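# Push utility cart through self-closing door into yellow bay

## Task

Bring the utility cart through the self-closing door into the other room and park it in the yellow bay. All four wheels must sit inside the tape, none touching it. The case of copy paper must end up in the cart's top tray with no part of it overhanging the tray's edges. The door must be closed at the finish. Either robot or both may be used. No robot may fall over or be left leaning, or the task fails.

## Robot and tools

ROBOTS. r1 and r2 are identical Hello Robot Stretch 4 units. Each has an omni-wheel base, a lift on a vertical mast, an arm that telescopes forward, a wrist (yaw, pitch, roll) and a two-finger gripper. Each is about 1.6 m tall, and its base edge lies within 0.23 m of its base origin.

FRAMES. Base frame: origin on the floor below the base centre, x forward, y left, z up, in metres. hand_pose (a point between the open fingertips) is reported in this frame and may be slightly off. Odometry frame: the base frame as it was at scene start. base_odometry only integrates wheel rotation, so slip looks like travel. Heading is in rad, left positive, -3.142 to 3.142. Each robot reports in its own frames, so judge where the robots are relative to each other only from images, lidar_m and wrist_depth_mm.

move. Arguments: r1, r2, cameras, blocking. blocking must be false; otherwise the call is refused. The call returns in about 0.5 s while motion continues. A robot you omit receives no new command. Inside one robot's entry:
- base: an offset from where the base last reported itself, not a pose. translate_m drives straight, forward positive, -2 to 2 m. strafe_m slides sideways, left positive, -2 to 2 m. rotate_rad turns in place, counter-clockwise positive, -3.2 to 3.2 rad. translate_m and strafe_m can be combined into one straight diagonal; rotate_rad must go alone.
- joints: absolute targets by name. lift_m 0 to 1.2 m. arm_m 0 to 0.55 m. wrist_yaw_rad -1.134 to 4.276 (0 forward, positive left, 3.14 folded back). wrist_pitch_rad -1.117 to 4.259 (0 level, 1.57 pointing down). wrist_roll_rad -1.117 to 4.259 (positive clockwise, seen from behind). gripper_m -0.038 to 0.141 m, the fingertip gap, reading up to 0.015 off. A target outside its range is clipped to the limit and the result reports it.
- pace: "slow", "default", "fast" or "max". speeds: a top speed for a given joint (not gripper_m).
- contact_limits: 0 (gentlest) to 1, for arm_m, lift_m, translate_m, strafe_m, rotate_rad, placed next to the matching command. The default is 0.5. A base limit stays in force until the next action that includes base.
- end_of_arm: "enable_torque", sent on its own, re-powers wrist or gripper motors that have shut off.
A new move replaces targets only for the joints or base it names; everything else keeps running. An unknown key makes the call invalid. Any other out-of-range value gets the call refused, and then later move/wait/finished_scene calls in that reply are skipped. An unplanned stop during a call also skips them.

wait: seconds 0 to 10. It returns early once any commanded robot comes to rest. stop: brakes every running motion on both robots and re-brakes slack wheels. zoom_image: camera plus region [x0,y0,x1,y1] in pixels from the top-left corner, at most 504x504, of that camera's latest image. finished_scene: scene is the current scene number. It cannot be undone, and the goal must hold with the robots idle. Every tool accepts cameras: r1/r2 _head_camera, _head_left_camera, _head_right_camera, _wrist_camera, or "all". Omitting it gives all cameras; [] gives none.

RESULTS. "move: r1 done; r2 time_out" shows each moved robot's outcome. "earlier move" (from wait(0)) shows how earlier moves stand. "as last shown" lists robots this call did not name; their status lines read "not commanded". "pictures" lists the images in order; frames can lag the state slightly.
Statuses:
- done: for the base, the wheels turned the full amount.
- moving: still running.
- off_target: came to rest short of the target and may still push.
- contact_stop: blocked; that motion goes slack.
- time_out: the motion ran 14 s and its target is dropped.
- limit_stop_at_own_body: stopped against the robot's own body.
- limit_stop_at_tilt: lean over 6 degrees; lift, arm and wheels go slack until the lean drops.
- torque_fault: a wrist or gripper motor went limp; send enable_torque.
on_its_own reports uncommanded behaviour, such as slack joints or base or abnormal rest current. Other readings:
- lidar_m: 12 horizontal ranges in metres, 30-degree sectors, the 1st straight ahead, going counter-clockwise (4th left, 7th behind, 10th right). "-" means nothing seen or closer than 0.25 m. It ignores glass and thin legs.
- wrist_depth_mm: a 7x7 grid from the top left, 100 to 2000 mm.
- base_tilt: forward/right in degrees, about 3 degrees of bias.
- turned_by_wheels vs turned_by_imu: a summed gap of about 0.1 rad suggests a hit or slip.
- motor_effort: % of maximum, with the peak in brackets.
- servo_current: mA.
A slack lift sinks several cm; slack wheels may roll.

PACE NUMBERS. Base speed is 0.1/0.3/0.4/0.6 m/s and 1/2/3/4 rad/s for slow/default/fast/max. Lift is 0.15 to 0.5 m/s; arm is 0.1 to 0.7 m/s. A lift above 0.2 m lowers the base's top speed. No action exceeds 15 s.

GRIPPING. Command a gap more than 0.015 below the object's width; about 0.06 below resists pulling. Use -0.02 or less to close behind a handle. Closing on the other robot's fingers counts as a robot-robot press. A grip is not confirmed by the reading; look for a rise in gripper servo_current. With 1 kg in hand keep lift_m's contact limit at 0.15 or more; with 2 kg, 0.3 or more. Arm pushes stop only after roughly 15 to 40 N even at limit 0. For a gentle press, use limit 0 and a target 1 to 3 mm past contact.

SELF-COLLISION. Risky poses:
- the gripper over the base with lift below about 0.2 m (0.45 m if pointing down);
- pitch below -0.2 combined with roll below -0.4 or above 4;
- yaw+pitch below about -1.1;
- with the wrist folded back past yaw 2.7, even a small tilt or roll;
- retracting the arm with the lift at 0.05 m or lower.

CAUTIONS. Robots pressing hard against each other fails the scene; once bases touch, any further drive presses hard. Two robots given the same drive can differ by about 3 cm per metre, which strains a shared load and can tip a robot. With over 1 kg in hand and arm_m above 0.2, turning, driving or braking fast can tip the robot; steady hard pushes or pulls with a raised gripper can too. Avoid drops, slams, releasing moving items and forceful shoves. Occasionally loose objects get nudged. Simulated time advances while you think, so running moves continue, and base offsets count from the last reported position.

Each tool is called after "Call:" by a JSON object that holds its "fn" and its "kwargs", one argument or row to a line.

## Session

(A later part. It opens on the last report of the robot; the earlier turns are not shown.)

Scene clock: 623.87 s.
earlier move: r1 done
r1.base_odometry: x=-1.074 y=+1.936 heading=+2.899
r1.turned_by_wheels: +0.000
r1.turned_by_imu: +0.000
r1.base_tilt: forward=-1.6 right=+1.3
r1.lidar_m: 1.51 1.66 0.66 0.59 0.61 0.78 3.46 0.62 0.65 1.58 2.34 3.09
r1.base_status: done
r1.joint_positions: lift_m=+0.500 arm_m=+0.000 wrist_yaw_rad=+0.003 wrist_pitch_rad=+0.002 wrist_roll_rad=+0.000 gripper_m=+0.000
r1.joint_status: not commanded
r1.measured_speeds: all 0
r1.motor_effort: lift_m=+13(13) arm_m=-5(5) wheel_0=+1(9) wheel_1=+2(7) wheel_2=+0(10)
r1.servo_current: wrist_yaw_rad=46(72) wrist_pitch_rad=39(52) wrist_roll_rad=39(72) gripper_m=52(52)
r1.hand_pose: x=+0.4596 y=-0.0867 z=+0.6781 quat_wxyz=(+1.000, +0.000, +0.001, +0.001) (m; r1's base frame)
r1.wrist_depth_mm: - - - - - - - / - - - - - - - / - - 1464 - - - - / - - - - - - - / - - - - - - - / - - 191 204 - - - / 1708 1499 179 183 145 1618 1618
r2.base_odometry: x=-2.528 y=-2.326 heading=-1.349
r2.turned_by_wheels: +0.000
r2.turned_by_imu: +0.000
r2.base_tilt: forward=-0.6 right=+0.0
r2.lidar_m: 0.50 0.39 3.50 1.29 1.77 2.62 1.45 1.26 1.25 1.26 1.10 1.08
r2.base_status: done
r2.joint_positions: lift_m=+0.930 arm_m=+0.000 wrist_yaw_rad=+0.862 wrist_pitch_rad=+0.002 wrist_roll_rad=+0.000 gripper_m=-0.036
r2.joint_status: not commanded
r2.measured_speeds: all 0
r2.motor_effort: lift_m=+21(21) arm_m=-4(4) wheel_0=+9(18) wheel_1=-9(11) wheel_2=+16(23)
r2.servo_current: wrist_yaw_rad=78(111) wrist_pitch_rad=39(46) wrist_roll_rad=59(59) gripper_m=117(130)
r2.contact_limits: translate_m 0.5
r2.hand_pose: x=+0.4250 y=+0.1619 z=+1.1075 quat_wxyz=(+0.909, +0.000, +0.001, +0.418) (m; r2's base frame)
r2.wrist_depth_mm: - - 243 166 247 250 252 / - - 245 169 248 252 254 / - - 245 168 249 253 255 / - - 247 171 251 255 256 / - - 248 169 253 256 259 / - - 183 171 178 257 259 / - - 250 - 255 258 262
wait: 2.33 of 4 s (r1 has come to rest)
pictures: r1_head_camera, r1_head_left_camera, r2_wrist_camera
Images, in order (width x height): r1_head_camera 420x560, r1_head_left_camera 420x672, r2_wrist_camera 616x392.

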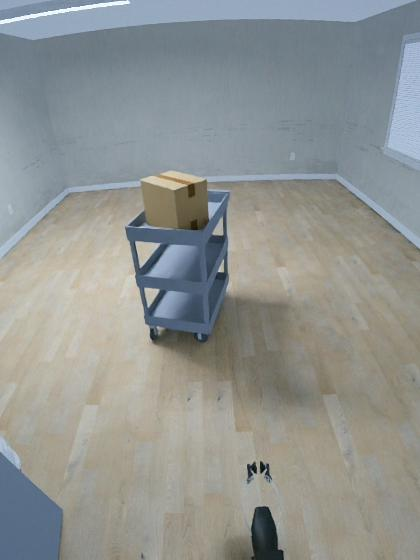

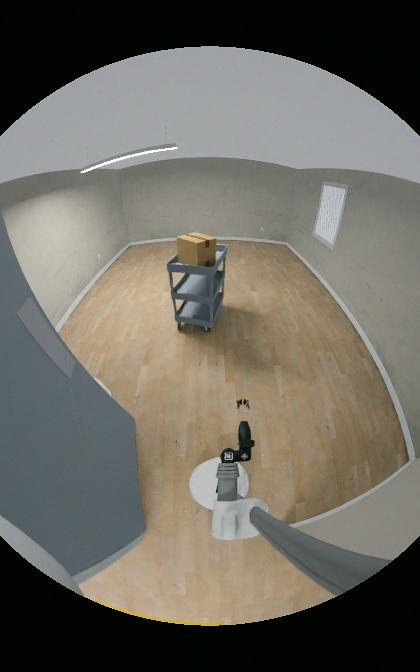

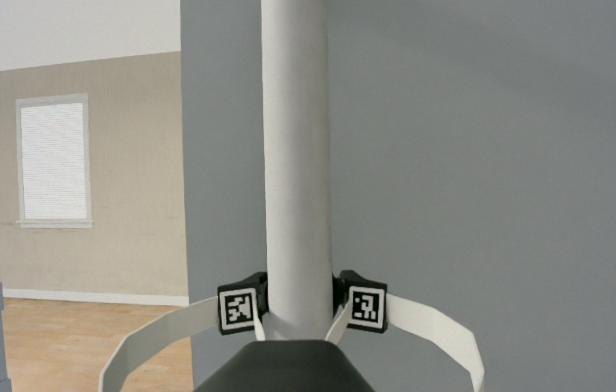

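Call:
{"fn": "move", "kwargs": {
  "blocking": false,
  "r1": {"base":{"translate_m":0.91,"strafe_m":-0.77},"joints":{"lift_m":0.67,"gripper_m":0.1},"pace":"fast"},
  "cameras": []
}}

Call:
{"fn": "wait", "kwargs": {
  "seconds": 2,
  "cameras": []
}}

Call:
{"fn": "wait", "kwargs": {
  "seconds": 5,
  "cameras": []
}}

Call:
{"fn": "move", "kwargs": {
  "blocking": false,
  "r1": {"base":{"translate_m":2.0},"pace":"fast"},
  "cameras": []
}}

Call:
{"fn": "wait", "kwargs": {
  "seconds": 9,
  "cameras": []
}}

Call:
{"fn": "move", "kwargs": {
  "blocking": false,
  "r1": {"base":{"rotate_rad":3.1416},"joints":{"wrist_roll_rad":1.57},"pace":"default"},
  "cameras": []
}}

Call:
{"fn": "wait", "kwargs": {
  "seconds": 4,
  "cameras": ["r1_head_camera","r1_head_left_camera","r1_head_right_camera"]
}}

Scene clock: 642.17 s.
move: r1 moving
r1.base_odometry: x=-1.105 y=+1.979 heading=+2.899
r1.turned_by_wheels: +0.000
r1.turned_by_imu: -0.001
r1.base_tilt: forward=-1.6 right=+1.2
r1.lidar_m: 1.48 1.59 0.73 0.63 0.64 0.81 3.52 0.62 0.71 1.72 2.30 3.03
r1.base_status: translate_m moving; strafe_m moving
r1.joint_positions: lift_m=+0.563 arm_m=+0.000 wrist_yaw_rad=+0.003 wrist_pitch_rad=+0.002 wrist_roll_rad=+0.000 gripper_m=+0.019
r1.joint_status: lift_m moving; gripper_m moving
r1.measured_speeds: translate_m=+0.158 strafe_m=-0.132 rotate_rad=+0.003 lift_m=+0.243 arm_m=+0.000 wrist_yaw_rad=+0.000 wrist_pitch_rad=+0.000 wrist_roll_rad=+0.000
r1.motor_effort: lift_m=+27(28) arm_m=-5(5) wheel_0=+14(14) wheel_1=-4(4) wheel_2=-10(10)
r1.servo_current: wrist_yaw_rad=65(65) wrist_pitch_rad=39(46) wrist_roll_rad=39(59) gripper_m=72(72)
r1.hand_pose: x=+0.4596 y=-0.0867 z=+0.7403 quat_wxyz=(+1.000, +0.000, +0.001, +0.001) (m; r1's base frame)
r1.wrist_depth_mm: - - - - - - - / - - - - - - - / - - 1397 - - - - / - - - - - - - / - - - - - - - / - - 191 220 188 - - / 1808 1661 180 145 185 1708 1756
r2: as last shown
r2.base_tilt: forward=-0.6 right=+0.1
r2.lidar_m: 0.54 0.39 3.48 1.28 1.79 2.61 1.45 1.25 1.25 1.27 1.08 1.07
r2.motor_effort: lift_m=+21(21) arm_m=-3(4) wheel_0=+9(10) wheel_1=-9(9) wheel_2=+16(17)
r2.servo_current: wrist_yaw_rad=72(85) wrist_pitch_rad=39(46) wrist_roll_rad=52(52) gripper_m=117(124)
r2.contact_limits: translate_m 0.5
r2.wrist_depth_mm: - - 242 166 248 249 253 / - - 244 170 250 251 253 / - - 245 168 250 253 254 / - - 247 171 252 254 257 / - - 248 170 253 255 257 / - - 183 172 178 256 260 / - - 251 - 256 257 262
pictures: none
No camera images: "cameras" was empty.

Scene clock: 644.17 s.
earlier move: r1 moving
r1.base_odometry: x=-1.550 y=+2.595 heading=+2.899
r1.turned_by_wheels: +0.000
r1.turned_by_imu: -0.002
r1.base_tilt: forward=-1.6 right=+1.3
r1.lidar_m: 4.72 1.10 1.42 1.23 1.24 1.49 1.03 1.09 1.46 1.72 1.77 2.34
r1.base_status: translate_m moving; strafe_m moving
r1.joint_positions: lift_m=+0.670 arm_m=+0.000 wrist_yaw_rad=+0.003 wrist_pitch_rad=+0.002 wrist_roll_rad=+0.000 gripper_m=+0.100
r1.joint_status: all done
r1.measured_speeds: translate_m=+0.304 strafe_m=-0.258 rotate_rad=+0.003 lift_m=+0.000 arm_m=+0.000 wrist_yaw_rad=+0.000 wrist_pitch_rad=+0.000 wrist_roll_rad=+0.000
r1.motor_effort: lift_m=+24(29) arm_m=-5(5) wheel_0=+5(14) wheel_1=-6(7) wheel_2=-4(11)
r1.servo_current: wrist_yaw_rad=59(72) wrist_pitch_rad=33(52) wrist_roll_rad=65(65) gripper_m=39(91)
r1.hand_pose: x=+0.4596 y=-0.0867 z=+0.8472 quat_wxyz=(+1.000, +0.000, +0.001, +0.001) (m; r1's base frame)
r1.wrist_depth_mm: - - - - - - - / - - - - - - - / - - - - - - - / - - - - - - - / - - - - - - - / - 214 214 - 198 - - / - 1863 1863 144 - 1921 -
r2.base_odometry: x=-2.528 y=-2.326 heading=-1.349
r2.turned_by_wheels: +0.000
r2.turned_by_imu: +0.000
r2.base_tilt: forward=-0.6 right=+0.0
r2.lidar_m: 0.51 0.39 1.57 1.29 1.76 2.62 1.46 1.24 1.25 1.27 1.09 1.09
r2.base_status: not commanded
r2.joint_positions: lift_m=+0.930 arm_m=+0.000 wrist_yaw_rad=+0.862 wrist_pitch_rad=+0.002 wrist_roll_rad=+0.000 gripper_m=-0.036
r2.joint_status: not commanded
r2.measured_speeds: all 0
r2.motor_effort: lift_m=+21(21) arm_m=-4(4) wheel_0=+9(10) wheel_1=-9(9) wheel_2=+17(17)
r2.servo_current: wrist_yaw_rad=85(91) wrist_pitch_rad=39(46) wrist_roll_rad=39(59) gripper_m=124(130)
r2.contact_limits: translate_m 0.5
r2.hand_pose: x=+0.4250 y=+0.1619 z=+1.1075 quat_wxyz=(+0.909, +0.000, +0.001, +0.418) (m; r2's base frame)
r2.wrist_depth_mm: - - 243 166 248 250 252 / - - 244 170 249 252 254 / - - 246 167 250 254 255 / - - 247 171 251 255 258 / - - 247 170 252 257 258 / - - 183 171 178 257 259 / - - 251 - 256 257 262
wait: 2.00 s; no rest
pictures: none
No camera images: "cameras" was empty.

Scene clock: 645.90 s.
earlier move: r1 done
r1.base_odometry: x=-1.772 y=+2.902 heading=+2.899
r1.turned_by_wheels: +0.000
r1.turned_by_imu: -0.001
r1.base_tilt: forward=-1.6 right=+1.3
r1.lidar_m: 4.45 1.17 1.08 1.79 1.55 1.85 1.32 1.37 1.56 1.46 1.51 1.95
r1.base_status: done
r1.joint_positions: lift_m=+0.670 arm_m=+0.000 wrist_yaw_rad=+0.003 wrist_pitch_rad=+0.002 wrist_roll_rad=+0.000 gripper_m=+0.100
r1.joint_status: all done
r1.measured_speeds: all 0
r1.motor_effort: lift_m=+24(29) arm_m=-5(5) wheel_0=-1(14) wheel_1=-1(7) wheel_2=+2(11)
r1.servo_current: wrist_yaw_rad=46(72) wrist_pitch_rad=39(52) wrist_roll_rad=52(65) gripper_m=46(91)
r1.hand_pose: x=+0.4596 y=-0.0867 z=+0.8472 quat_wxyz=(+1.000, +0.000, +0.001, +0.001) (m; r1's base frame)
r1.wrist_depth_mm: - - - - - - - / - - - - - - - / - - - - - - - / - - - - - - - / - - - - - - - / - - 214 - 198 - - / - 1863 1863 144 1983 1863 1808
r2.base_odometry: x=-2.528 y=-2.326 heading=-1.349
r2.turned_by_wheels: +0.000
r2.turned_by_imu: +0.000
r2.base_tilt: forward=-0.6 right=+0.0
r2.lidar_m: 0.54 0.39 1.80 1.29 1.78 2.58 1.47 1.25 1.26 1.27 1.07 1.08
r2.base_status: not commanded
r2.joint_positions: lift_m=+0.930 arm_m=+0.000 wrist_yaw_rad=+0.862 wrist_pitch_rad=+0.002 wrist_roll_rad=+0.000 gripper_m=-0.036
r2.joint_status: not commanded
r2.measured_speeds: all 0
r2.motor_effort: lift_m=+21(21) arm_m=-3(4) wheel_0=+9(10) wheel_1=-9(9) wheel_2=+16(17)
r2.servo_current: wrist_yaw_rad=78(91) wrist_pitch_rad=46(46) wrist_roll_rad=59(65) gripper_m=124(130)
r2.contact_limits: translate_m 0.5
r2.hand_pose: x=+0.4250 y=+0.1619 z=+1.1075 quat_wxyz=(+0.909, +0.000, +0.001, +0.418) (m; r2's base frame)
r2.wrist_depth_mm: - - 241 166 248 250 252 / - - 244 170 249 252 254 / - - 245 167 250 253 255 / - - 247 171 251 255 257 / - - 248 169 252 256 258 / - - 183 171 178 257 259 / - - 250 - 256 258 262
wait: 1.73 of 5 s (r1 has come to rest)
pictures: none
No camera images: "cameras" was empty.

Scene clock: 646.40 s.
move: r1 moving
r1.base_odometry: x=-1.819 y=+2.913 heading=+2.899
r1.turned_by_wheels: +0.000
r1.turned_by_imu: +0.000
r1.base_tilt: forward=-1.6 right=+1.3
r1.lidar_m: 4.40 1.14 1.01 1.78 1.57 1.86 1.36 1.41 1.56 1.45 1.50 2.00
r1.base_status: translate_m moving
r1.joint_positions: lift_m=+0.670 arm_m=+0.000 wrist_yaw_rad=+0.003 wrist_pitch_rad=+0.002 wrist_roll_rad=+0.000 gripper_m=+0.100
r1.joint_status: not commanded
r1.measured_speeds: translate_m=+0.188 strafe_m=+0.001 rotate_rad=+0.005 lift_m=+0.000 arm_m=+0.000 wrist_yaw_rad=+0.000 wrist_pitch_rad=+0.000 wrist_roll_rad=+0.000
r1.motor_effort: lift_m=+24(24) arm_m=-5(5) wheel_0=+9(9) wheel_1=+8(8) wheel_2=-11(12)
r1.servo_current: wrist_yaw_rad=52(65) wrist_pitch_rad=46(46) wrist_roll_rad=46(52) gripper_m=39(52)
r1.hand_pose: x=+0.4596 y=-0.0867 z=+0.8472 quat_wxyz=(+1.000, +0.000, +0.001, +0.001) (m; r1's base frame)
r1.wrist_depth_mm: - - - - - - - / - - - - - - - / - - - - - - - / - - - - - - - / - - - - - - - / - - 215 - 198 - - / - 1863 1863 145 1983 1808 -
r2: as last shown
r2.lidar_m: 0.51 0.38 1.81 1.27 1.78 2.59 1.46 1.23 1.25 1.27 1.09 1.08
r2.motor_effort: lift_m=+21(21) arm_m=-3(4) wheel_0=+9(9) wheel_1=-9(9) wheel_2=+16(16)
r2.servo_current: wrist_yaw_rad=78(85) wrist_pitch_rad=39(46) wrist_roll_rad=39(59) gripper_m=124(130)
r2.contact_limits: translate_m 0.5
r2.wrist_depth_mm: - - 242 166 248 251 252 / - - 244 169 249 251 254 / - - 246 167 251 254 255 / - - 248 171 253 255 256 / - - 248 170 254 255 257 / - - 183 171 177 256 260 / - - 251 - 256 257 262
pictures: none
No camera images: "cameras" was empty.

Scene clock: 652.23 s.
earlier move: r1 done
r1.base_odometry: x=-3.714 y=+3.382 heading=+2.899
r1.turned_by_wheels: +0.000
r1.turned_by_imu: +0.001
r1.base_tilt: forward=-1.6 right=+1.3
r1.lidar_m: 2.46 2.52 3.36 3.35 0.99 1.04 3.35 2.10 1.43 1.35 1.33 1.87
r1.base_status: done
r1.joint_positions: lift_m=+0.670 arm_m=+0.000 wrist_yaw_rad=+0.003 wrist_pitch_rad=+0.002 wrist_roll_rad=+0.000 gripper_m=+0.100
r1.joint_status: not commanded
r1.measured_speeds: all 0
r1.motor_effort: lift_m=+24(24) arm_m=-5(5) wheel_0=+1(10) wheel_1=+1(9) wheel_2=+0(13)
r1.servo_current: wrist_yaw_rad=59(72) wrist_pitch_rad=46(52) wrist_roll_rad=59(65) gripper_m=39(52)
r1.hand_pose: x=+0.4596 y=-0.0867 z=+0.8472 quat_wxyz=(+1.000, +0.000, +0.001, +0.001) (m; r1's base frame)
r1.wrist_depth_mm: - - - - - - - / - - - - - - - / - - - - - - - / - - - - - - - / - - - - - - - / - - 215 - 198 - - / - 1863 1863 145 1921 1808 -
r2.base_odometry: x=-2.528 y=-2.326 heading=-1.349
r2.turned_by_wheels: +0.000
r2.turned_by_imu: +0.001
r2.base_tilt: forward=-0.6 right=+0.0
r2.lidar_m: 0.48 0.38 3.50 1.30 1.75 2.59 1.48 1.24 1.25 1.27 1.09 1.06
r2.base_status: not commanded
r2.joint_positions: lift_m=+0.930 arm_m=+0.000 wrist_yaw_rad=+0.862 wrist_pitch_rad=+0.002 wrist_roll_rad=+0.000 gripper_m=-0.036
r2.joint_status: not commanded
r2.measured_speeds: all 0
r2.motor_effort: lift_m=+21(21) arm_m=-4(4) wheel_0=+9(10) wheel_1=-9(10) wheel_2=+16(17)
r2.servo_current: wrist_yaw_rad=78(91) wrist_pitch_rad=39(52) wrist_roll_rad=39(59) gripper_m=124(130)
r2.contact_limits: translate_m 0.5
r2.hand_pose: x=+0.4250 y=+0.1619 z=+1.1075 quat_wxyz=(+0.909, +0.000, +0.001, +0.418) (m; r2's base frame)
r2.wrist_depth_mm: - - 243 165 248 249 253 / - - 243 170 249 252 254 / - - 246 168 251 253 255 / - - 247 171 251 255 256 / - - 248 170 253 256 258 / - - 183 171 178 256 259 / - - 249 - 256 258 260
wait: 5.83 of 9 s (r1 has come to rest)
pictures: none
No camera images: "cameras" was empty.

Scene clock: 652.73 s.
move: r1 moving
r1.base_odometry: x=-3.714 y=+3.382 heading=-3.132
r1.turned_by_wheels: +0.252
r1.turned_by_imu: +0.252
r1.base_tilt: forward=-1.6 right=+1.3
r1.lidar_m: 2.46 2.76 3.39 1.25 0.98 2.91 3.22 1.66 1.37 1.36 1.51 2.47
r1.base_status: rotate_rad moving
r1.joint_positions: lift_m=+0.670 arm_m=+0.000 wrist_yaw_rad=+0.002 wrist_pitch_rad=+0.002 wrist_roll_rad=+0.580 gripper_m=+0.100
r1.joint_status: wrist_roll_rad moving
r1.measured_speeds: translate_m=+0.000 strafe_m=-0.001 rotate_rad=+0.970 lift_m=+0.000 arm_m=+0.000 wrist_yaw_rad=+0.000 wrist_pitch_rad=+0.000 wrist_roll_rad=+1.818
r1.motor_effort: lift_m=+24(24) arm_m=-4(5) wheel_0=-6(8) wheel_1=-7(8) wheel_2=-7(8)
r1.servo_current: wrist_yaw_rad=46(59) wrist_pitch_rad=46(46) wrist_roll_rad=111(111) gripper_m=39(52)
r1.hand_pose: x=+0.4596 y=-0.0868 z=+0.8472 quat_wxyz=(+0.958, +0.286, +0.001, +0.001) (m; r1's base frame)
r1.wrist_depth_mm: - - - - - - - / - - - - - - - / - - - - - - - / - - - - - - - / - - - - - - 1808 / - - 216 - 198 1661 1430 / - - - 144 1708 1366 1205
r2: as last shown
r2.turned_by_imu: +0.000
r2.lidar_m: 0.55 0.38 3.49 1.28 1.78 2.57 1.45 1.24 1.23 1.28 1.08 1.09
r2.motor_effort: lift_m=+21(21) arm_m=-4(4) wheel_0=+9(9) wheel_1=-9(9) wheel_2=+16(16)
r2.servo_current: wrist_yaw_rad=72(91) wrist_pitch_rad=33(46) wrist_roll_rad=46(52) gripper_m=117(130)
r2.contact_limits: translate_m 0.5
r2.wrist_depth_mm: - - 242 165 247 251 253 / - - 244 169 249 253 255 / - - 247 167 251 254 256 / - - 247 171 251 255 257 / - - 249 170 253 255 257 / - - 183 171 177 258 259 / - - 250 - 256 258 262
pictures: none
No camera images: "cameras" was empty.

Scene clock: 655.10 s.
earlier move: r1 done
r1.base_odometry: x=-3.714 y=+3.382 heading=-0.243
r1.turned_by_wheels: +2.890
r1.turned_by_imu: +2.905
r1.base_tilt: forward=-1.6 right=+1.3
r1.lidar_m: 3.30 2.08 1.46 1.32 1.35 1.82 2.47 2.54 3.30 3.38 1.03 0.99
r1.base_status: done
r1.joint_positions: lift_m=+0.670 arm_m=+0.000 wrist_yaw_rad=+0.002 wrist_pitch_rad=+0.002 wrist_roll_rad=+1.568 gripper_m=+0.100
r1.joint_status: all done
r1.measured_speeds: all 0
r1.motor_effort: lift_m=+24(25) arm_m=-5(5) wheel_0=-2(9) wheel_1=-2(9) wheel_2=+0(8)
r1.servo_current: wrist_yaw_rad=52(72) wrist_pitch_rad=39(52) wrist_roll_rad=33(111) gripper_m=39(52)
r1.hand_pose: x=+0.4596 y=-0.0868 z=+0.8472 quat_wxyz=(+0.708, +0.706, +0.002, +0.000) (m; r1's base frame)
r1.wrist_depth_mm: - - - - - 1708 1182 / - - - - - 1708 1182 / - - - - - 1808 1229 / - - - - - 1708 1205 / - - - - - 1708 1229 / - - 214 - 198 1537 1255 / - - - 144 - 1756 1205
r2.base_odometry: x=-2.528 y=-2.326 heading=-1.349
r2.turned_by_wheels: +0.000
r2.turned_by_imu: +0.000
r2.base_tilt: forward=-0.6 right=+0.0
r2.lidar_m: 0.52 0.39 3.51 1.28 1.77 2.57 1.48 1.24 1.26 1.27 1.09 1.08
r2.base_status: not commanded
r2.joint_positions: lift_m=+0.930 arm_m=+0.000 wrist_yaw_rad=+0.862 wrist_pitch_rad=+0.002 wrist_roll_rad=+0.000 gripper_m=-0.036
r2.joint_status: not commanded
r2.measured_speeds: all 0
r2.motor_effort: lift_m=+21(21) arm_m=-4(4) wheel_0=+8(10) wheel_1=-9(10) wheel_2=+16(17)
r2.servo_current: wrist_yaw_rad=78(91) wrist_pitch_rad=39(46) wrist_roll_rad=39(59) gripper_m=117(130)
r2.contact_limits: translate_m 0.5
r2.hand_pose: x=+0.4250 y=+0.1619 z=+1.1075 quat_wxyz=(+0.909, +0.000, +0.001, +0.418) (m; r2's base frame)
r2.wrist_depth_mm: - - 242 165 247 251 252 / - - 244 170 249 251 253 / - - 245 167 250 253 255 / - - 246 171 252 255 257 / - - 248 170 253 255 259 / - - 183 171 178 257 259 / - - 250 - 256 256 262
wait: 2.37 of 4 s (r1 has come to rest)
pictures: r1_head_camera, r1_head_left_camera, r1_head_right_camera
Images, in order (width x height): r1_head_camera 420x560, r1_head_left_camera 420x672, r1_head_right_camera 420x672.

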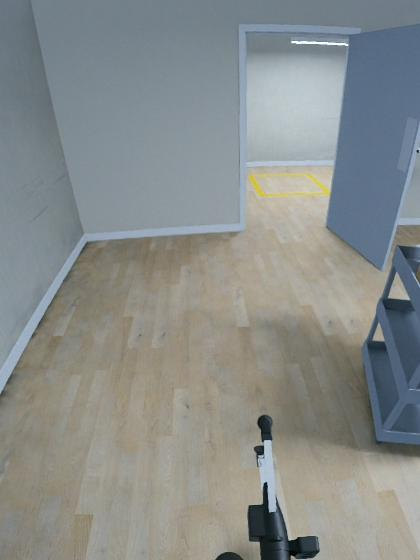

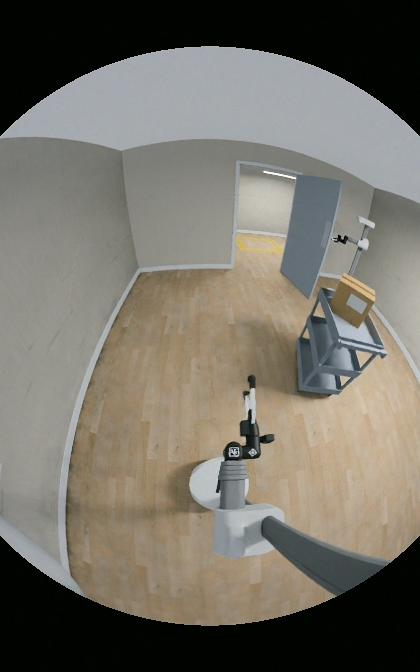

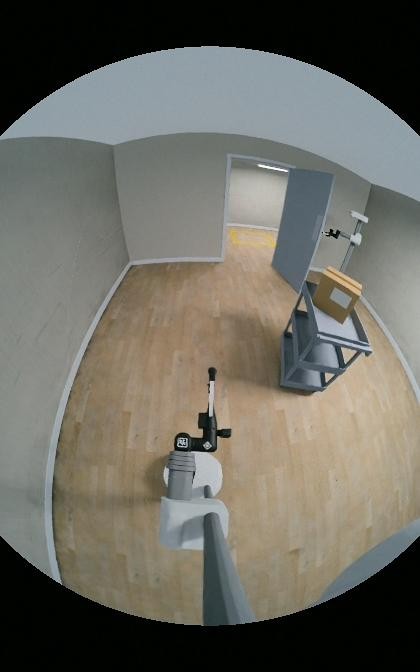

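Call:
{"fn": "move", "kwargs": {
  "blocking": false,
  "r1": {"base":{"strafe_m":-0.65}},
  "cameras": []
}}

Call:
{"fn": "wait", "kwargs": {
  "seconds": 5,
  "cameras": ["r1_head_camera","r1_head_left_camera","r1_head_right_camera","r1_wrist_camera"]
}}

Scene clock: 661.13 s.
move: r1 moving
r1.base_odometry: x=-3.722 y=+3.346 heading=-0.243
r1.turned_by_wheels: +0.000
r1.turned_by_imu: +0.000
r1.base_tilt: forward=-1.6 right=+1.3
r1.lidar_m: 3.30 2.17 1.47 1.38 1.40 1.85 2.47 2.56 3.30 3.33 0.98 0.97
r1.base_status: strafe_m moving
r1.joint_positions: lift_m=+0.670 arm_m=+0.000 wrist_yaw_rad=+0.002 wrist_pitch_rad=+0.002 wrist_roll_rad=+1.568 gripper_m=+0.100
r1.joint_status: not commanded
r1.measured_speeds: translate_m=+0.000 strafe_m=-0.140 rotate_rad=+0.000 lift_m=+0.000 arm_m=+0.000 wrist_yaw_rad=+0.000 wrist_pitch_rad=+0.000 wrist_roll_rad=+0.000
r1.motor_effort: lift_m=+24(24) arm_m=-4(5) wheel_0=+9(10) wheel_1=-8(11) wheel_2=+0(1)
r1.servo_current: wrist_yaw_rad=52(59) wrist_pitch_rad=52(52) wrist_roll_rad=46(59) gripper_m=39(46)
r1.hand_pose: x=+0.4596 y=-0.0868 z=+0.8472 quat_wxyz=(+0.708, +0.706, +0.002, +0.000) (m; r1's base frame)
r1.wrist_depth_mm: - - - - - 1661 1182 / - - - - - 1708 1205 / - - - - - 1756 1205 / - - - - - 1756 1229 / - - - - - 1756 1205 / - - 214 - 198 1576 1205 / - - - 144 - 1808 1255
r2: as last shown
r2.lidar_m: 0.54 0.38 3.50 1.28 1.78 2.59 1.46 1.24 1.25 1.26 1.09 1.08
r2.motor_effort: lift_m=+21(21) arm_m=-3(4) wheel_0=+9(9) wheel_1=-9(9) wheel_2=+16(16)
r2.servo_current: wrist_yaw_rad=91(91) wrist_pitch_rad=39(46) wrist_roll_rad=52(59) gripper_m=117(130)
r2.contact_limits: translate_m 0.5
r2.wrist_depth_mm: - - 243 165 248 250 253 / - - 244 169 250 252 253 / - - 245 168 250 252 256 / - - 247 171 251 253 255 / - - 248 170 253 256 258 / - - 183 171 178 258 258 / - - 251 - 256 258 260
pictures: none
No camera images: "cameras" was empty.

Scene clock: 664.13 s.
earlier move: r1 done
r1.base_odometry: x=-3.870 y=+2.751 heading=-0.243
r1.turned_by_wheels: +0.000
r1.turned_by_imu: -0.004
r1.base_tilt: forward=-1.6 right=+1.3
r1.lidar_m: 0.67 3.10 2.13 1.96 2.03 2.60 2.41 2.50 2.93 2.74 2.76 0.69
r1.base_status: done
r1.joint_positions: lift_m=+0.670 arm_m=+0.000 wrist_yaw_rad=+0.002 wrist_pitch_rad=+0.002 wrist_roll_rad=+1.568 gripper_m=+0.100
r1.joint_status: not commanded
r1.measured_speeds: all 0
r1.motor_effort: lift_m=+24(24) arm_m=-5(5) wheel_0=+2(11) wheel_1=-2(11) wheel_2=+0(2)
r1.servo_current: wrist_yaw_rad=52(65) wrist_pitch_rad=33(52) wrist_roll_rad=33(65) gripper_m=46(52)
r1.hand_pose: x=+0.4596 y=-0.0868 z=+0.8472 quat_wxyz=(+0.708, +0.706, +0.002, +0.000) (m; r1's base frame)
r1.wrist_depth_mm: - - 768 484 - - 488 / - - 741 488 - - 500 / - - 820 504 - - 517 / - - - 521 - - 535 / - - - - - 1756 1160 / - - 214 - 197 1576 1255 / - - - 144 - 1808 1229
r2.base_odometry: x=-2.528 y=-2.326 heading=-1.349
r2.turned_by_wheels: +0.000
r2.turned_by_imu: +0.000
r2.base_tilt: forward=-0.6 right=+0.0
r2.lidar_m: 0.55 0.37 3.49 1.29 1.78 2.57 1.47 1.24 1.22 1.27 1.07 1.10
r2.base_status: not commanded
r2.joint_positions: lift_m=+0.930 arm_m=+0.000 wrist_yaw_rad=+0.862 wrist_pitch_rad=+0.002 wrist_roll_rad=+0.000 gripper_m=-0.036
r2.joint_status: not commanded
r2.measured_speeds: all 0
r2.motor_effort: lift_m=+21(21) arm_m=-4(4) wheel_0=+9(10) wheel_1=-9(10) wheel_2=+16(17)
r2.servo_current: wrist_yaw_rad=85(91) wrist_pitch_rad=46(46) wrist_roll_rad=39(65) gripper_m=117(130)
r2.contact_limits: translate_m 0.5
r2.hand_pose: x=+0.4250 y=+0.1619 z=+1.1075 quat_wxyz=(+0.909, +0.000, +0.001, +0.418) (m; r2's base frame)
r2.wrist_depth_mm: - - 242 166 247 251 251 / - - 244 169 249 252 254 / - - 245 167 251 253 254 / - - 247 171 252 254 256 / - - 248 169 253 255 258 / - - 184 171 178 256 260 / - - 250 - 256 259 260
wait: 3.00 of 5 s (r1 has come to rest)
pictures: r1_head_camera, r1_head_left_camera, r1_head_right_camera, r1_wrist_camera
Images, in order (width x height): r1_head_camera 420x560, r1_head_left_camera 420x672, r1_head_right_camera 420x672, r1_wrist_camera 616x392.

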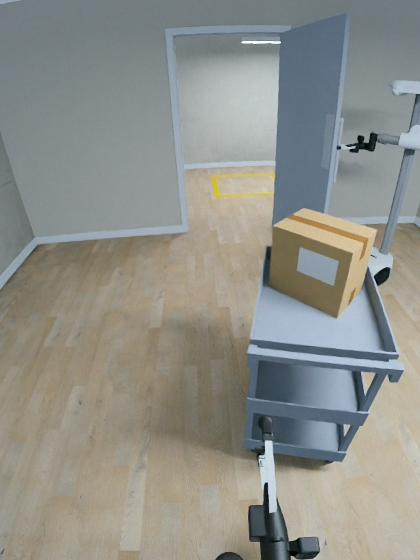

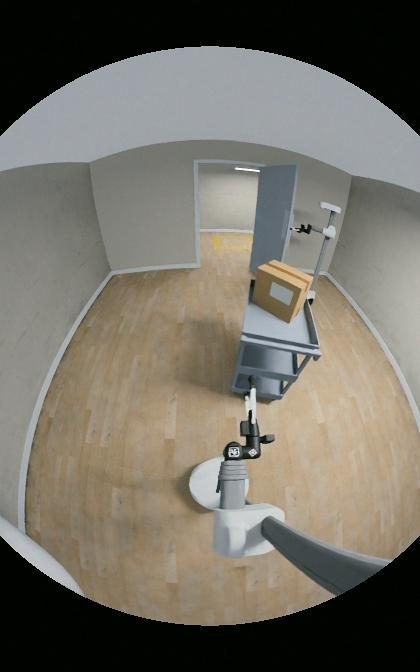

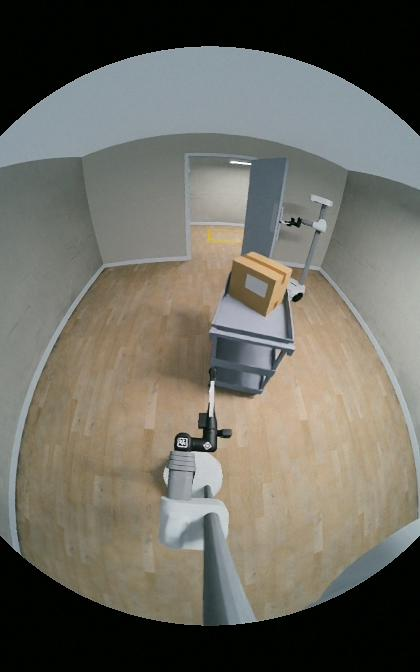

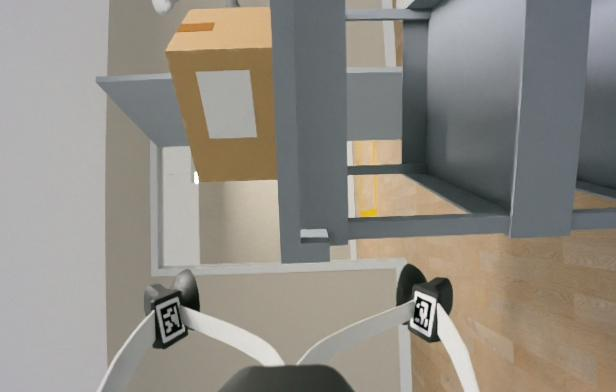

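Call:
{"fn": "zoom_image", "kwargs": {
  "camera": "r1_wrist_camera",
  "region": [220, 100, 420, 300]
}}

Call:
{"fn": "zoom_image", "kwargs": {
  "camera": "r1_head_camera",
  "region": [230, 230, 420, 470]
}}

Scaled by 2.520.

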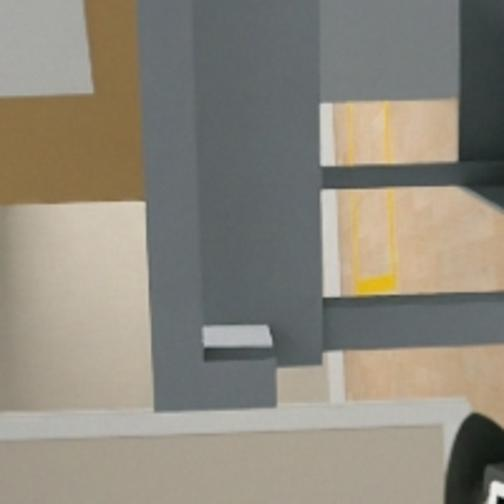

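Scaled by 2.100 from the camera's 420x560 image, which has a finer 600x800 frame.

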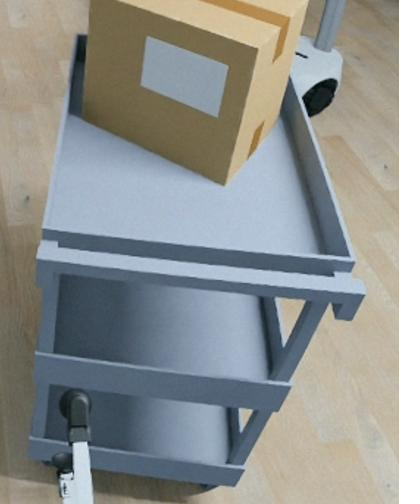

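Call:
{"fn": "move", "kwargs": {
  "blocking": false,
  "r1": {"base":{"rotate_rad":-0.17},"joints":{"lift_m":0.687}},
  "cameras": []
}}

Call:
{"fn": "wait", "kwargs": {
  "seconds": 3,
  "cameras": []
}}

Call:
{"fn": "move", "kwargs": {
  "blocking": false,
  "r1": {"base":{"strafe_m":-0.08,"translate_m":0.1}},
  "cameras": []
}}

Call:
{"fn": "wait", "kwargs": {
  "seconds": 4,
  "cameras": ["r1_head_camera","r1_wrist_camera","r1_head_right_camera"]
}}

Scene clock: 699.60 s.
move: r1 moving
r1.base_odometry: x=-3.870 y=+2.751 heading=-0.406
r1.turned_by_wheels: -0.163
r1.turned_by_imu: -0.164
r1.base_tilt: forward=-1.6 right=+1.2
r1.lidar_m: 0.68 3.38 2.30 2.00 1.99 2.34 2.44 2.44 2.89 2.72 2.71 0.72
r1.base_status: rotate_rad moving
r1.joint_positions: lift_m=+0.686 arm_m=+0.000 wrist_yaw_rad=+0.002 wrist_pitch_rad=+0.002 wrist_roll_rad=+1.568 gripper_m=+0.100
r1.joint_status: lift_m moving
r1.measured_speeds: translate_m=+0.000 strafe_m=+0.001 rotate_rad=-0.190 lift_m=+0.001 arm_m=+0.000 wrist_yaw_rad=+0.000 wrist_pitch_rad=+0.000 wrist_roll_rad=+0.000
r1.motor_effort: lift_m=+26(27) arm_m=-5(5) wheel_0=+3(8) wheel_1=-1(8) wheel_2=+0(7)
r1.servo_current: wrist_yaw_rad=39(59) wrist_pitch_rad=52(52) wrist_roll_rad=59(65) gripper_m=39(46)
r1.hand_pose: x=+0.4596 y=-0.0868 z=+0.8641 quat_wxyz=(+0.708, +0.706, +0.002, +0.000) (m; r1's base frame)
r1.wrist_depth_mm: - - - - 559 539 535 / - - - 530 - - 539 / - - 768 530 - - 535 / - - 820 535 - - 539 / - - 891 842 - - 544 / - - 214 - 193 - 539 / - - - 144 - 1921 1281
r2: as last shown
r2.lidar_m: 0.52 0.41 3.48 1.28 1.80 2.56 1.48 1.25 1.25 1.29 1.10 1.07
r2.motor_effort: lift_m=+21(21) arm_m=-3(4) wheel_0=+9(9) wheel_1=-9(9) wheel_2=+16(16)
r2.servo_current: wrist_yaw_rad=85(85) wrist_pitch_rad=39(46) wrist_roll_rad=39(52) gripper_m=117(130)
r2.contact_limits: translate_m 0.5
r2.wrist_depth_mm: - - 242 166 249 250 253 / - - 244 170 249 252 253 / - - 245 167 251 253 254 / - - 247 171 251 255 256 / - - 248 170 252 255 257 / - - 183 171 178 258 259 / - - 250 - 257 258 262
pictures: none
No camera images: "cameras" was empty.

Scene clock: 699.97 s.
earlier move: r1 done
r1.base_odometry: x=-3.870 y=+2.751 heading=-0.412
r1.turned_by_wheels: -0.006
r1.turned_by_imu: -0.006
r1.base_tilt: forward=-1.6 right=+1.3
r1.lidar_m: 0.68 3.35 2.31 1.98 1.99 2.36 2.43 2.43 2.87 2.73 2.72 0.70
r1.base_status: done
r1.joint_positions: lift_m=+0.686 arm_m=+0.000 wrist_yaw_rad=+0.002 wrist_pitch_rad=+0.002 wrist_roll_rad=+1.568 gripper_m=+0.100
r1.joint_status: all done
r1.measured_speeds: all 0
r1.motor_effort: lift_m=+25(27) arm_m=-4(5) wheel_0=+3(8) wheel_1=+2(8) wheel_2=+2(7)
r1.servo_current: wrist_yaw_rad=39(59) wrist_pitch_rad=33(52) wrist_roll_rad=39(65) gripper_m=46(46)
r1.hand_pose: x=+0.4596 y=-0.0868 z=+0.8641 quat_wxyz=(+0.708, +0.706, +0.001, +0.000) (m; r1's base frame)
r1.wrist_depth_mm: - - - 535 - 564 569 / - - - - - 683 544 / - - 866 539 - - 549 / - - 820 535 - - 539 / - - 891 854 - - 549 / - - 216 - 193 - 549 / - - - 144 - 1808 1281
r2.base_odometry: x=-2.528 y=-2.326 heading=-1.349
r2.turned_by_wheels: +0.000
r2.turned_by_imu: +0.000
r2.base_tilt: forward=-0.6 right=+0.0
r2.lidar_m: 0.52 0.38 3.51 1.28 1.79 2.57 1.47 1.24 1.26 1.25 1.09 1.10
r2.base_status: not commanded
r2.joint_positions: lift_m=+0.930 arm_m=+0.000 wrist_yaw_rad=+0.862 wrist_pitch_rad=+0.002 wrist_roll_rad=+0.000 gripper_m=-0.036
r2.joint_status: not commanded
r2.measured_speeds: all 0
r2.motor_effort: lift_m=+21(21) arm_m=-3(4) wheel_0=+9(9) wheel_1=-9(9) wheel_2=+16(16)
r2.servo_current: wrist_yaw_rad=72(91) wrist_pitch_rad=33(46) wrist_roll_rad=46(52) gripper_m=117(130)
r2.contact_limits: translate_m 0.5
r2.hand_pose: x=+0.4250 y=+0.1619 z=+1.1075 quat_wxyz=(+0.909, +0.000, +0.001, +0.418) (m; r2's base frame)
r2.wrist_depth_mm: - - 243 166 247 250 253 / - - 244 170 249 253 253 / - - 246 168 251 252 255 / - - 247 171 251 254 257 / - - 248 170 254 256 258 / - - 183 171 178 257 260 / - - 251 - 257 258 262
wait: 0.37 of 3 s (r1 has come to rest)
pictures: none
No camera images: "cameras" was empty.

Scene clock: 700.47 s.
move: r1 moving
r1.base_odometry: x=-3.854 y=+2.721 heading=-0.412
r1.turned_by_wheels: +0.000
r1.turned_by_imu: +0.000
r1.base_tilt: forward=-1.6 right=+1.3
r1.lidar_m: 0.65 3.33 2.34 2.02 2.01 2.40 2.45 2.47 2.89 2.70 2.69 0.68
r1.base_status: translate_m moving; strafe_m moving
r1.joint_positions: lift_m=+0.686 arm_m=+0.000 wrist_yaw_rad=+0.002 wrist_pitch_rad=+0.002 wrist_roll_rad=+1.568 gripper_m=+0.100
r1.joint_status: not commanded
r1.measured_speeds: translate_m=+0.102 strafe_m=-0.081 rotate_rad=-0.001 lift_m=+0.000 arm_m=+0.000 wrist_yaw_rad=+0.000 wrist_pitch_rad=+0.000 wrist_roll_rad=+0.000
r1.motor_effort: lift_m=+25(25) arm_m=-4(5) wheel_0=+10(10) wheel_1=-4(4) wheel_2=-7(7)
r1.servo_current: wrist_yaw_rad=59(65) wrist_pitch_rad=39(46) wrist_roll_rad=52(59) gripper_m=39(52)
r1.hand_pose: x=+0.4596 y=-0.0868 z=+0.8641 quat_wxyz=(+0.708, +0.706, +0.001, +0.000) (m; r1's base frame)
r1.wrist_depth_mm: - - - - - 1464 1160 / - - - - - - 521 / - - 878 512 - - 521 / - - 768 750 - - 521 / - - 854 809 - - 521 / - - 212 - 193 - 521 / - - - 144 - 1863 1205
r2: as last shown
r2.base_tilt: forward=-0.6 right=+0.1
r2.lidar_m: 0.53 0.39 3.48 1.28 1.80 2.56 1.44 1.25 1.25 1.29 1.09 1.09
r2.motor_effort: lift_m=+21(21) arm_m=-3(4) wheel_0=+9(10) wheel_1=-9(9) wheel_2=+16(16)
r2.servo_current: wrist_yaw_rad=78(85) wrist_pitch_rad=39(46) wrist_roll_rad=39(59) gripper_m=124(130)
r2.contact_limits: translate_m 0.5
r2.wrist_depth_mm: - - 243 165 248 251 252 / - - 244 169 250 251 253 / - - 245 167 250 253 256 / - - 247 171 251 253 257 / - - 248 170 253 255 257 / - - 182 171 177 257 259 / - - 250 - 256 258 260
pictures: none
No camera images: "cameras" was empty.

Scene clock: 701.63 s.
earlier move: r1 done
r1.base_odometry: x=-3.810 y=+2.637 heading=-0.412
r1.turned_by_wheels: +0.000
r1.turned_by_imu: +0.000
r1.base_tilt: forward=-1.6 right=+1.3
r1.lidar_m: 0.58 3.28 2.41 2.09 2.10 2.46 2.52 2.50 2.95 2.62 2.62 0.61
r1.base_status: done
r1.joint_positions: lift_m=+0.686 arm_m=+0.000 wrist_yaw_rad=+0.002 wrist_pitch_rad=+0.002 wrist_roll_rad=+1.568 gripper_m=+0.100
r1.joint_status: not commanded
r1.measured_speeds: all 0
r1.motor_effort: lift_m=+25(25) arm_m=-4(5) wheel_0=+1(12) wheel_1=-2(6) wheel_2=+0(9)
r1.servo_current: wrist_yaw_rad=46(65) wrist_pitch_rad=46(46) wrist_roll_rad=46(65) gripper_m=39(52)
r1.hand_pose: x=+0.4596 y=-0.0868 z=+0.8641 quat_wxyz=(+0.708, +0.706, +0.001, +0.000) (m; r1's base frame)
r1.wrist_depth_mm: - - - - - 1708 1205 / - - - - 445 442 445 / - - - 759 - - - / - - 683 647 - - - / - - 715 683 436 - - / - - 215 375 192 - - / - - - 144 - 1808 -
r2.base_odometry: x=-2.528 y=-2.326 heading=-1.349
r2.turned_by_wheels: +0.000
r2.turned_by_imu: +0.000
r2.base_tilt: forward=-0.6 right=+0.1
r2.lidar_m: 0.52 0.39 3.49 1.27 1.79 2.56 1.46 1.26 1.25 1.24 1.09 1.09
r2.base_status: not commanded
r2.joint_positions: lift_m=+0.930 arm_m=+0.000 wrist_yaw_rad=+0.862 wrist_pitch_rad=+0.002 wrist_roll_rad=+0.000 gripper_m=-0.036
r2.joint_status: not commanded
r2.measured_speeds: all 0
r2.motor_effort: lift_m=+21(21) arm_m=-4(4) wheel_0=+9(10) wheel_1=-9(9) wheel_2=+16(17)
r2.servo_current: wrist_yaw_rad=65(91) wrist_pitch_rad=39(46) wrist_roll_rad=52(59) gripper_m=124(130)
r2.contact_limits: translate_m 0.5
r2.hand_pose: x=+0.4250 y=+0.1619 z=+1.1075 quat_wxyz=(+0.909, +0.000, +0.001, +0.418) (m; r2's base frame)
r2.wrist_depth_mm: - - 242 166 248 250 254 / - - 244 170 248 251 254 / - - 245 167 251 252 255 / - - 247 171 253 253 256 / - - 248 170 254 255 258 / - - 183 170 178 257 259 / - - 250 - 256 258 262
wait: 1.17 of 4 s (r1 has come to rest)
pictures: r1_head_camera, r1_head_right_camera, r1_wrist_camera
Images, in order (width x height): r1_head_camera 420x560, r1_head_right_camera 420x672, r1_wrist_camera 616x392.

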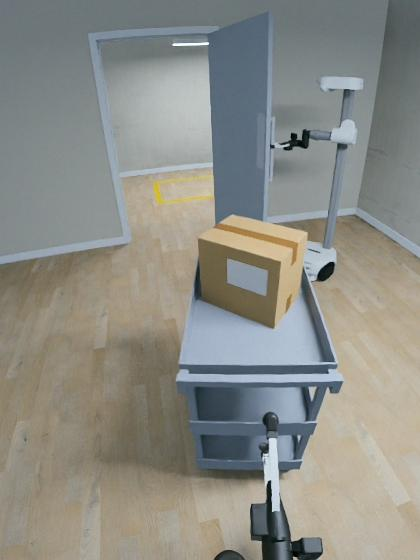

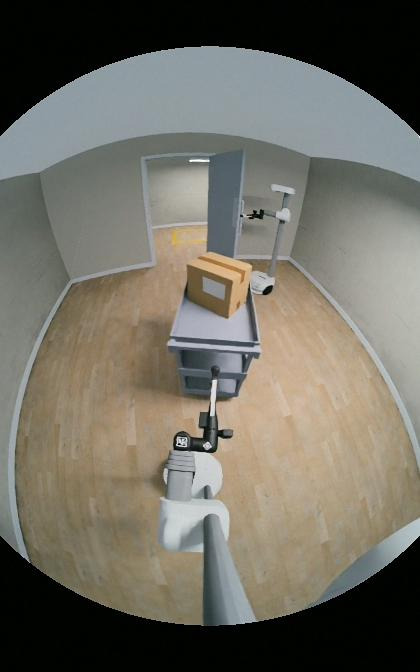

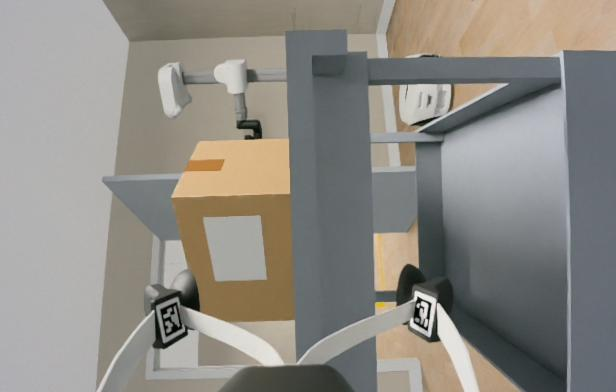

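Call:
{"fn": "move", "kwargs": {
  "blocking": false,
  "r1": {"base":{"strafe_m":-0.015,"translate_m":0.165},"contact_limits":{"translate_m":0.1},"pace":"slow"},
  "cameras": []
}}

Call:
{"fn": "wait", "kwargs": {
  "seconds": 4,
  "cameras": ["r1_head_camera","r1_wrist_camera"]
}}

Scene clock: 722.17 s.
move: r1 moving
r1.base_odometry: x=-3.799 y=+2.631 heading=-0.412
r1.turned_by_wheels: +0.000
r1.turned_by_imu: +0.000
r1.base_tilt: forward=-1.6 right=+1.2
r1.lidar_m: 0.56 3.27 2.43 2.11 2.06 2.47 2.52 2.53 3.00 2.59 2.61 0.59
r1.base_status: translate_m moving; strafe_m moving
r1.joint_positions: lift_m=+0.686 arm_m=+0.000 wrist_yaw_rad=+0.002 wrist_pitch_rad=+0.002 wrist_roll_rad=+1.568 gripper_m=+0.100
r1.joint_status: not commanded
r1.measured_speeds: translate_m=+0.048 strafe_m=-0.004 rotate_rad=+0.001 lift_m=+0.000 arm_m=+0.000 wrist_yaw_rad=+0.000 wrist_pitch_rad=+0.000 wrist_roll_rad=+0.000
r1.motor_effort: lift_m=+25(25) arm_m=-5(5) wheel_0=+5(6) wheel_1=+4(5) wheel_2=-5(6)
r1.servo_current: wrist_yaw_rad=52(59) wrist_pitch_rad=39(46) wrist_roll_rad=52(72) gripper_m=39(52)
r1.contact_limits: translate_m 0.1
r1.hand_pose: x=+0.4596 y=-0.0868 z=+0.8641 quat_wxyz=(+0.708, +0.706, +0.001, +0.000) (m; r1's base frame)
r1.wrist_depth_mm: - - - - - 1661 1205 / - - - - 427 569 433 / - - - 750 - - - / - - 668 640 - - - / - - 699 683 424 - - / - - 216 366 193 - - / - - - 144 - 1863 -
r2: as last shown
r2.base_tilt: forward=-0.6 right=+0.0
r2.lidar_m: 0.53 0.38 3.48 1.29 1.78 2.59 1.48 1.26 1.25 1.28 1.09 1.07
r2.motor_effort: lift_m=+21(21) arm_m=-4(4) wheel_0=+9(9) wheel_1=-9(10) wheel_2=+16(17)
r2.servo_current: wrist_yaw_rad=72(91) wrist_pitch_rad=39(46) wrist_roll_rad=52(59) gripper_m=124(124)
r2.contact_limits: translate_m 0.5
r2.wrist_depth_mm: - - 243 166 248 251 252 / - - 244 169 248 251 254 / - - 245 167 250 253 255 / - - 247 171 251 255 257 / - - 248 170 253 256 258 / - - 184 171 178 257 258 / - - 251 - 256 258 262
pictures: none
No camera images: "cameras" was empty.

Scene clock: 724.60 s.
earlier move: r1 done
r1.base_odometry: x=-3.665 y=+2.558 heading=-0.412
r1.turned_by_wheels: +0.000
r1.turned_by_imu: +0.000
r1.base_tilt: forward=-1.6 right=+1.3
r1.lidar_m: 0.42 0.45 2.48 2.14 2.15 2.54 2.68 2.66 2.97 2.55 2.56 0.45
r1.base_status: done
r1.joint_positions: lift_m=+0.686 arm_m=+0.000 wrist_yaw_rad=+0.002 wrist_pitch_rad=+0.002 wrist_roll_rad=+1.568 gripper_m=+0.100
r1.joint_status: not commanded
r1.measured_speeds: all 0
r1.motor_effort: lift_m=+25(25) arm_m=-5(5) wheel_0=+3(8) wheel_1=+2(6) wheel_2=-3(7)
r1.servo_current: wrist_yaw_rad=52(72) wrist_pitch_rad=39(52) wrist_roll_rad=65(72) gripper_m=52(52)
r1.contact_limits: translate_m 0.1
r1.hand_pose: x=+0.4596 y=-0.0868 z=+0.8641 quat_wxyz=(+0.708, +0.706, +0.001, +0.000) (m; r1's base frame)
r1.wrist_depth_mm: - - - - 271 281 301 / - - - - 271 1863 - / - - 654 580 271 - - / - - 504 211 273 - - / - - 525 512 272 - - / - - 216 559 191 - - / - - - 144 272 1863 -
r2.base_odometry: x=-2.528 y=-2.326 heading=-1.349
r2.turned_by_wheels: +0.000
r2.turned_by_imu: +0.000
r2.base_tilt: forward=-0.6 right=+0.0
r2.lidar_m: 0.52 0.38 3.49 1.28 1.78 2.61 1.46 1.27 1.23 1.28 1.05 1.09
r2.base_status: not commanded
r2.joint_positions: lift_m=+0.930 arm_m=+0.000 wrist_yaw_rad=+0.862 wrist_pitch_rad=+0.002 wrist_roll_rad=+0.000 gripper_m=-0.036
r2.joint_status: not commanded
r2.measured_speeds: all 0
r2.motor_effort: lift_m=+21(21) arm_m=-3(4) wheel_0=+9(9) wheel_1=-9(10) wheel_2=+16(17)
r2.servo_current: wrist_yaw_rad=78(91) wrist_pitch_rad=46(46) wrist_roll_rad=39(59) gripper_m=124(130)
r2.contact_limits: translate_m 0.5
r2.hand_pose: x=+0.4250 y=+0.1619 z=+1.1075 quat_wxyz=(+0.909, +0.000, +0.001, +0.418) (m; r2's base frame)
r2.wrist_depth_mm: - - 244 166 247 250 253 / - - 244 169 248 251 254 / - - 246 167 251 254 255 / - - 247 170 252 254 257 / - - 247 170 254 255 257 / - - 183 171 178 257 259 / - - 251 - 255 259 260
wait: 2.43 of 4 s (r1 has come to rest)
pictures: r1_head_camera, r1_wrist_camera
Images, in order (width x height): r1_head_camera 420x560, r1_wrist_camera 616x392.

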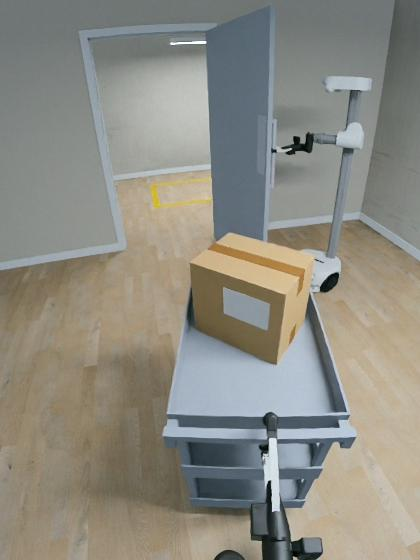

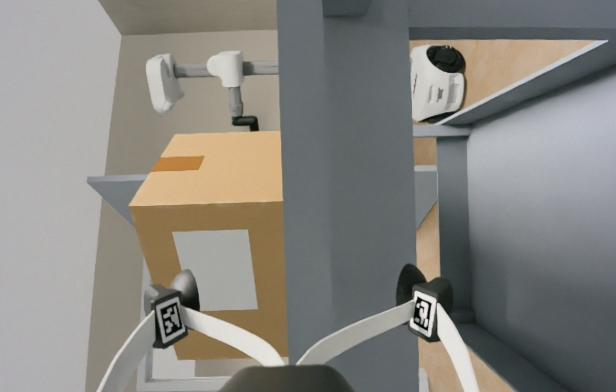

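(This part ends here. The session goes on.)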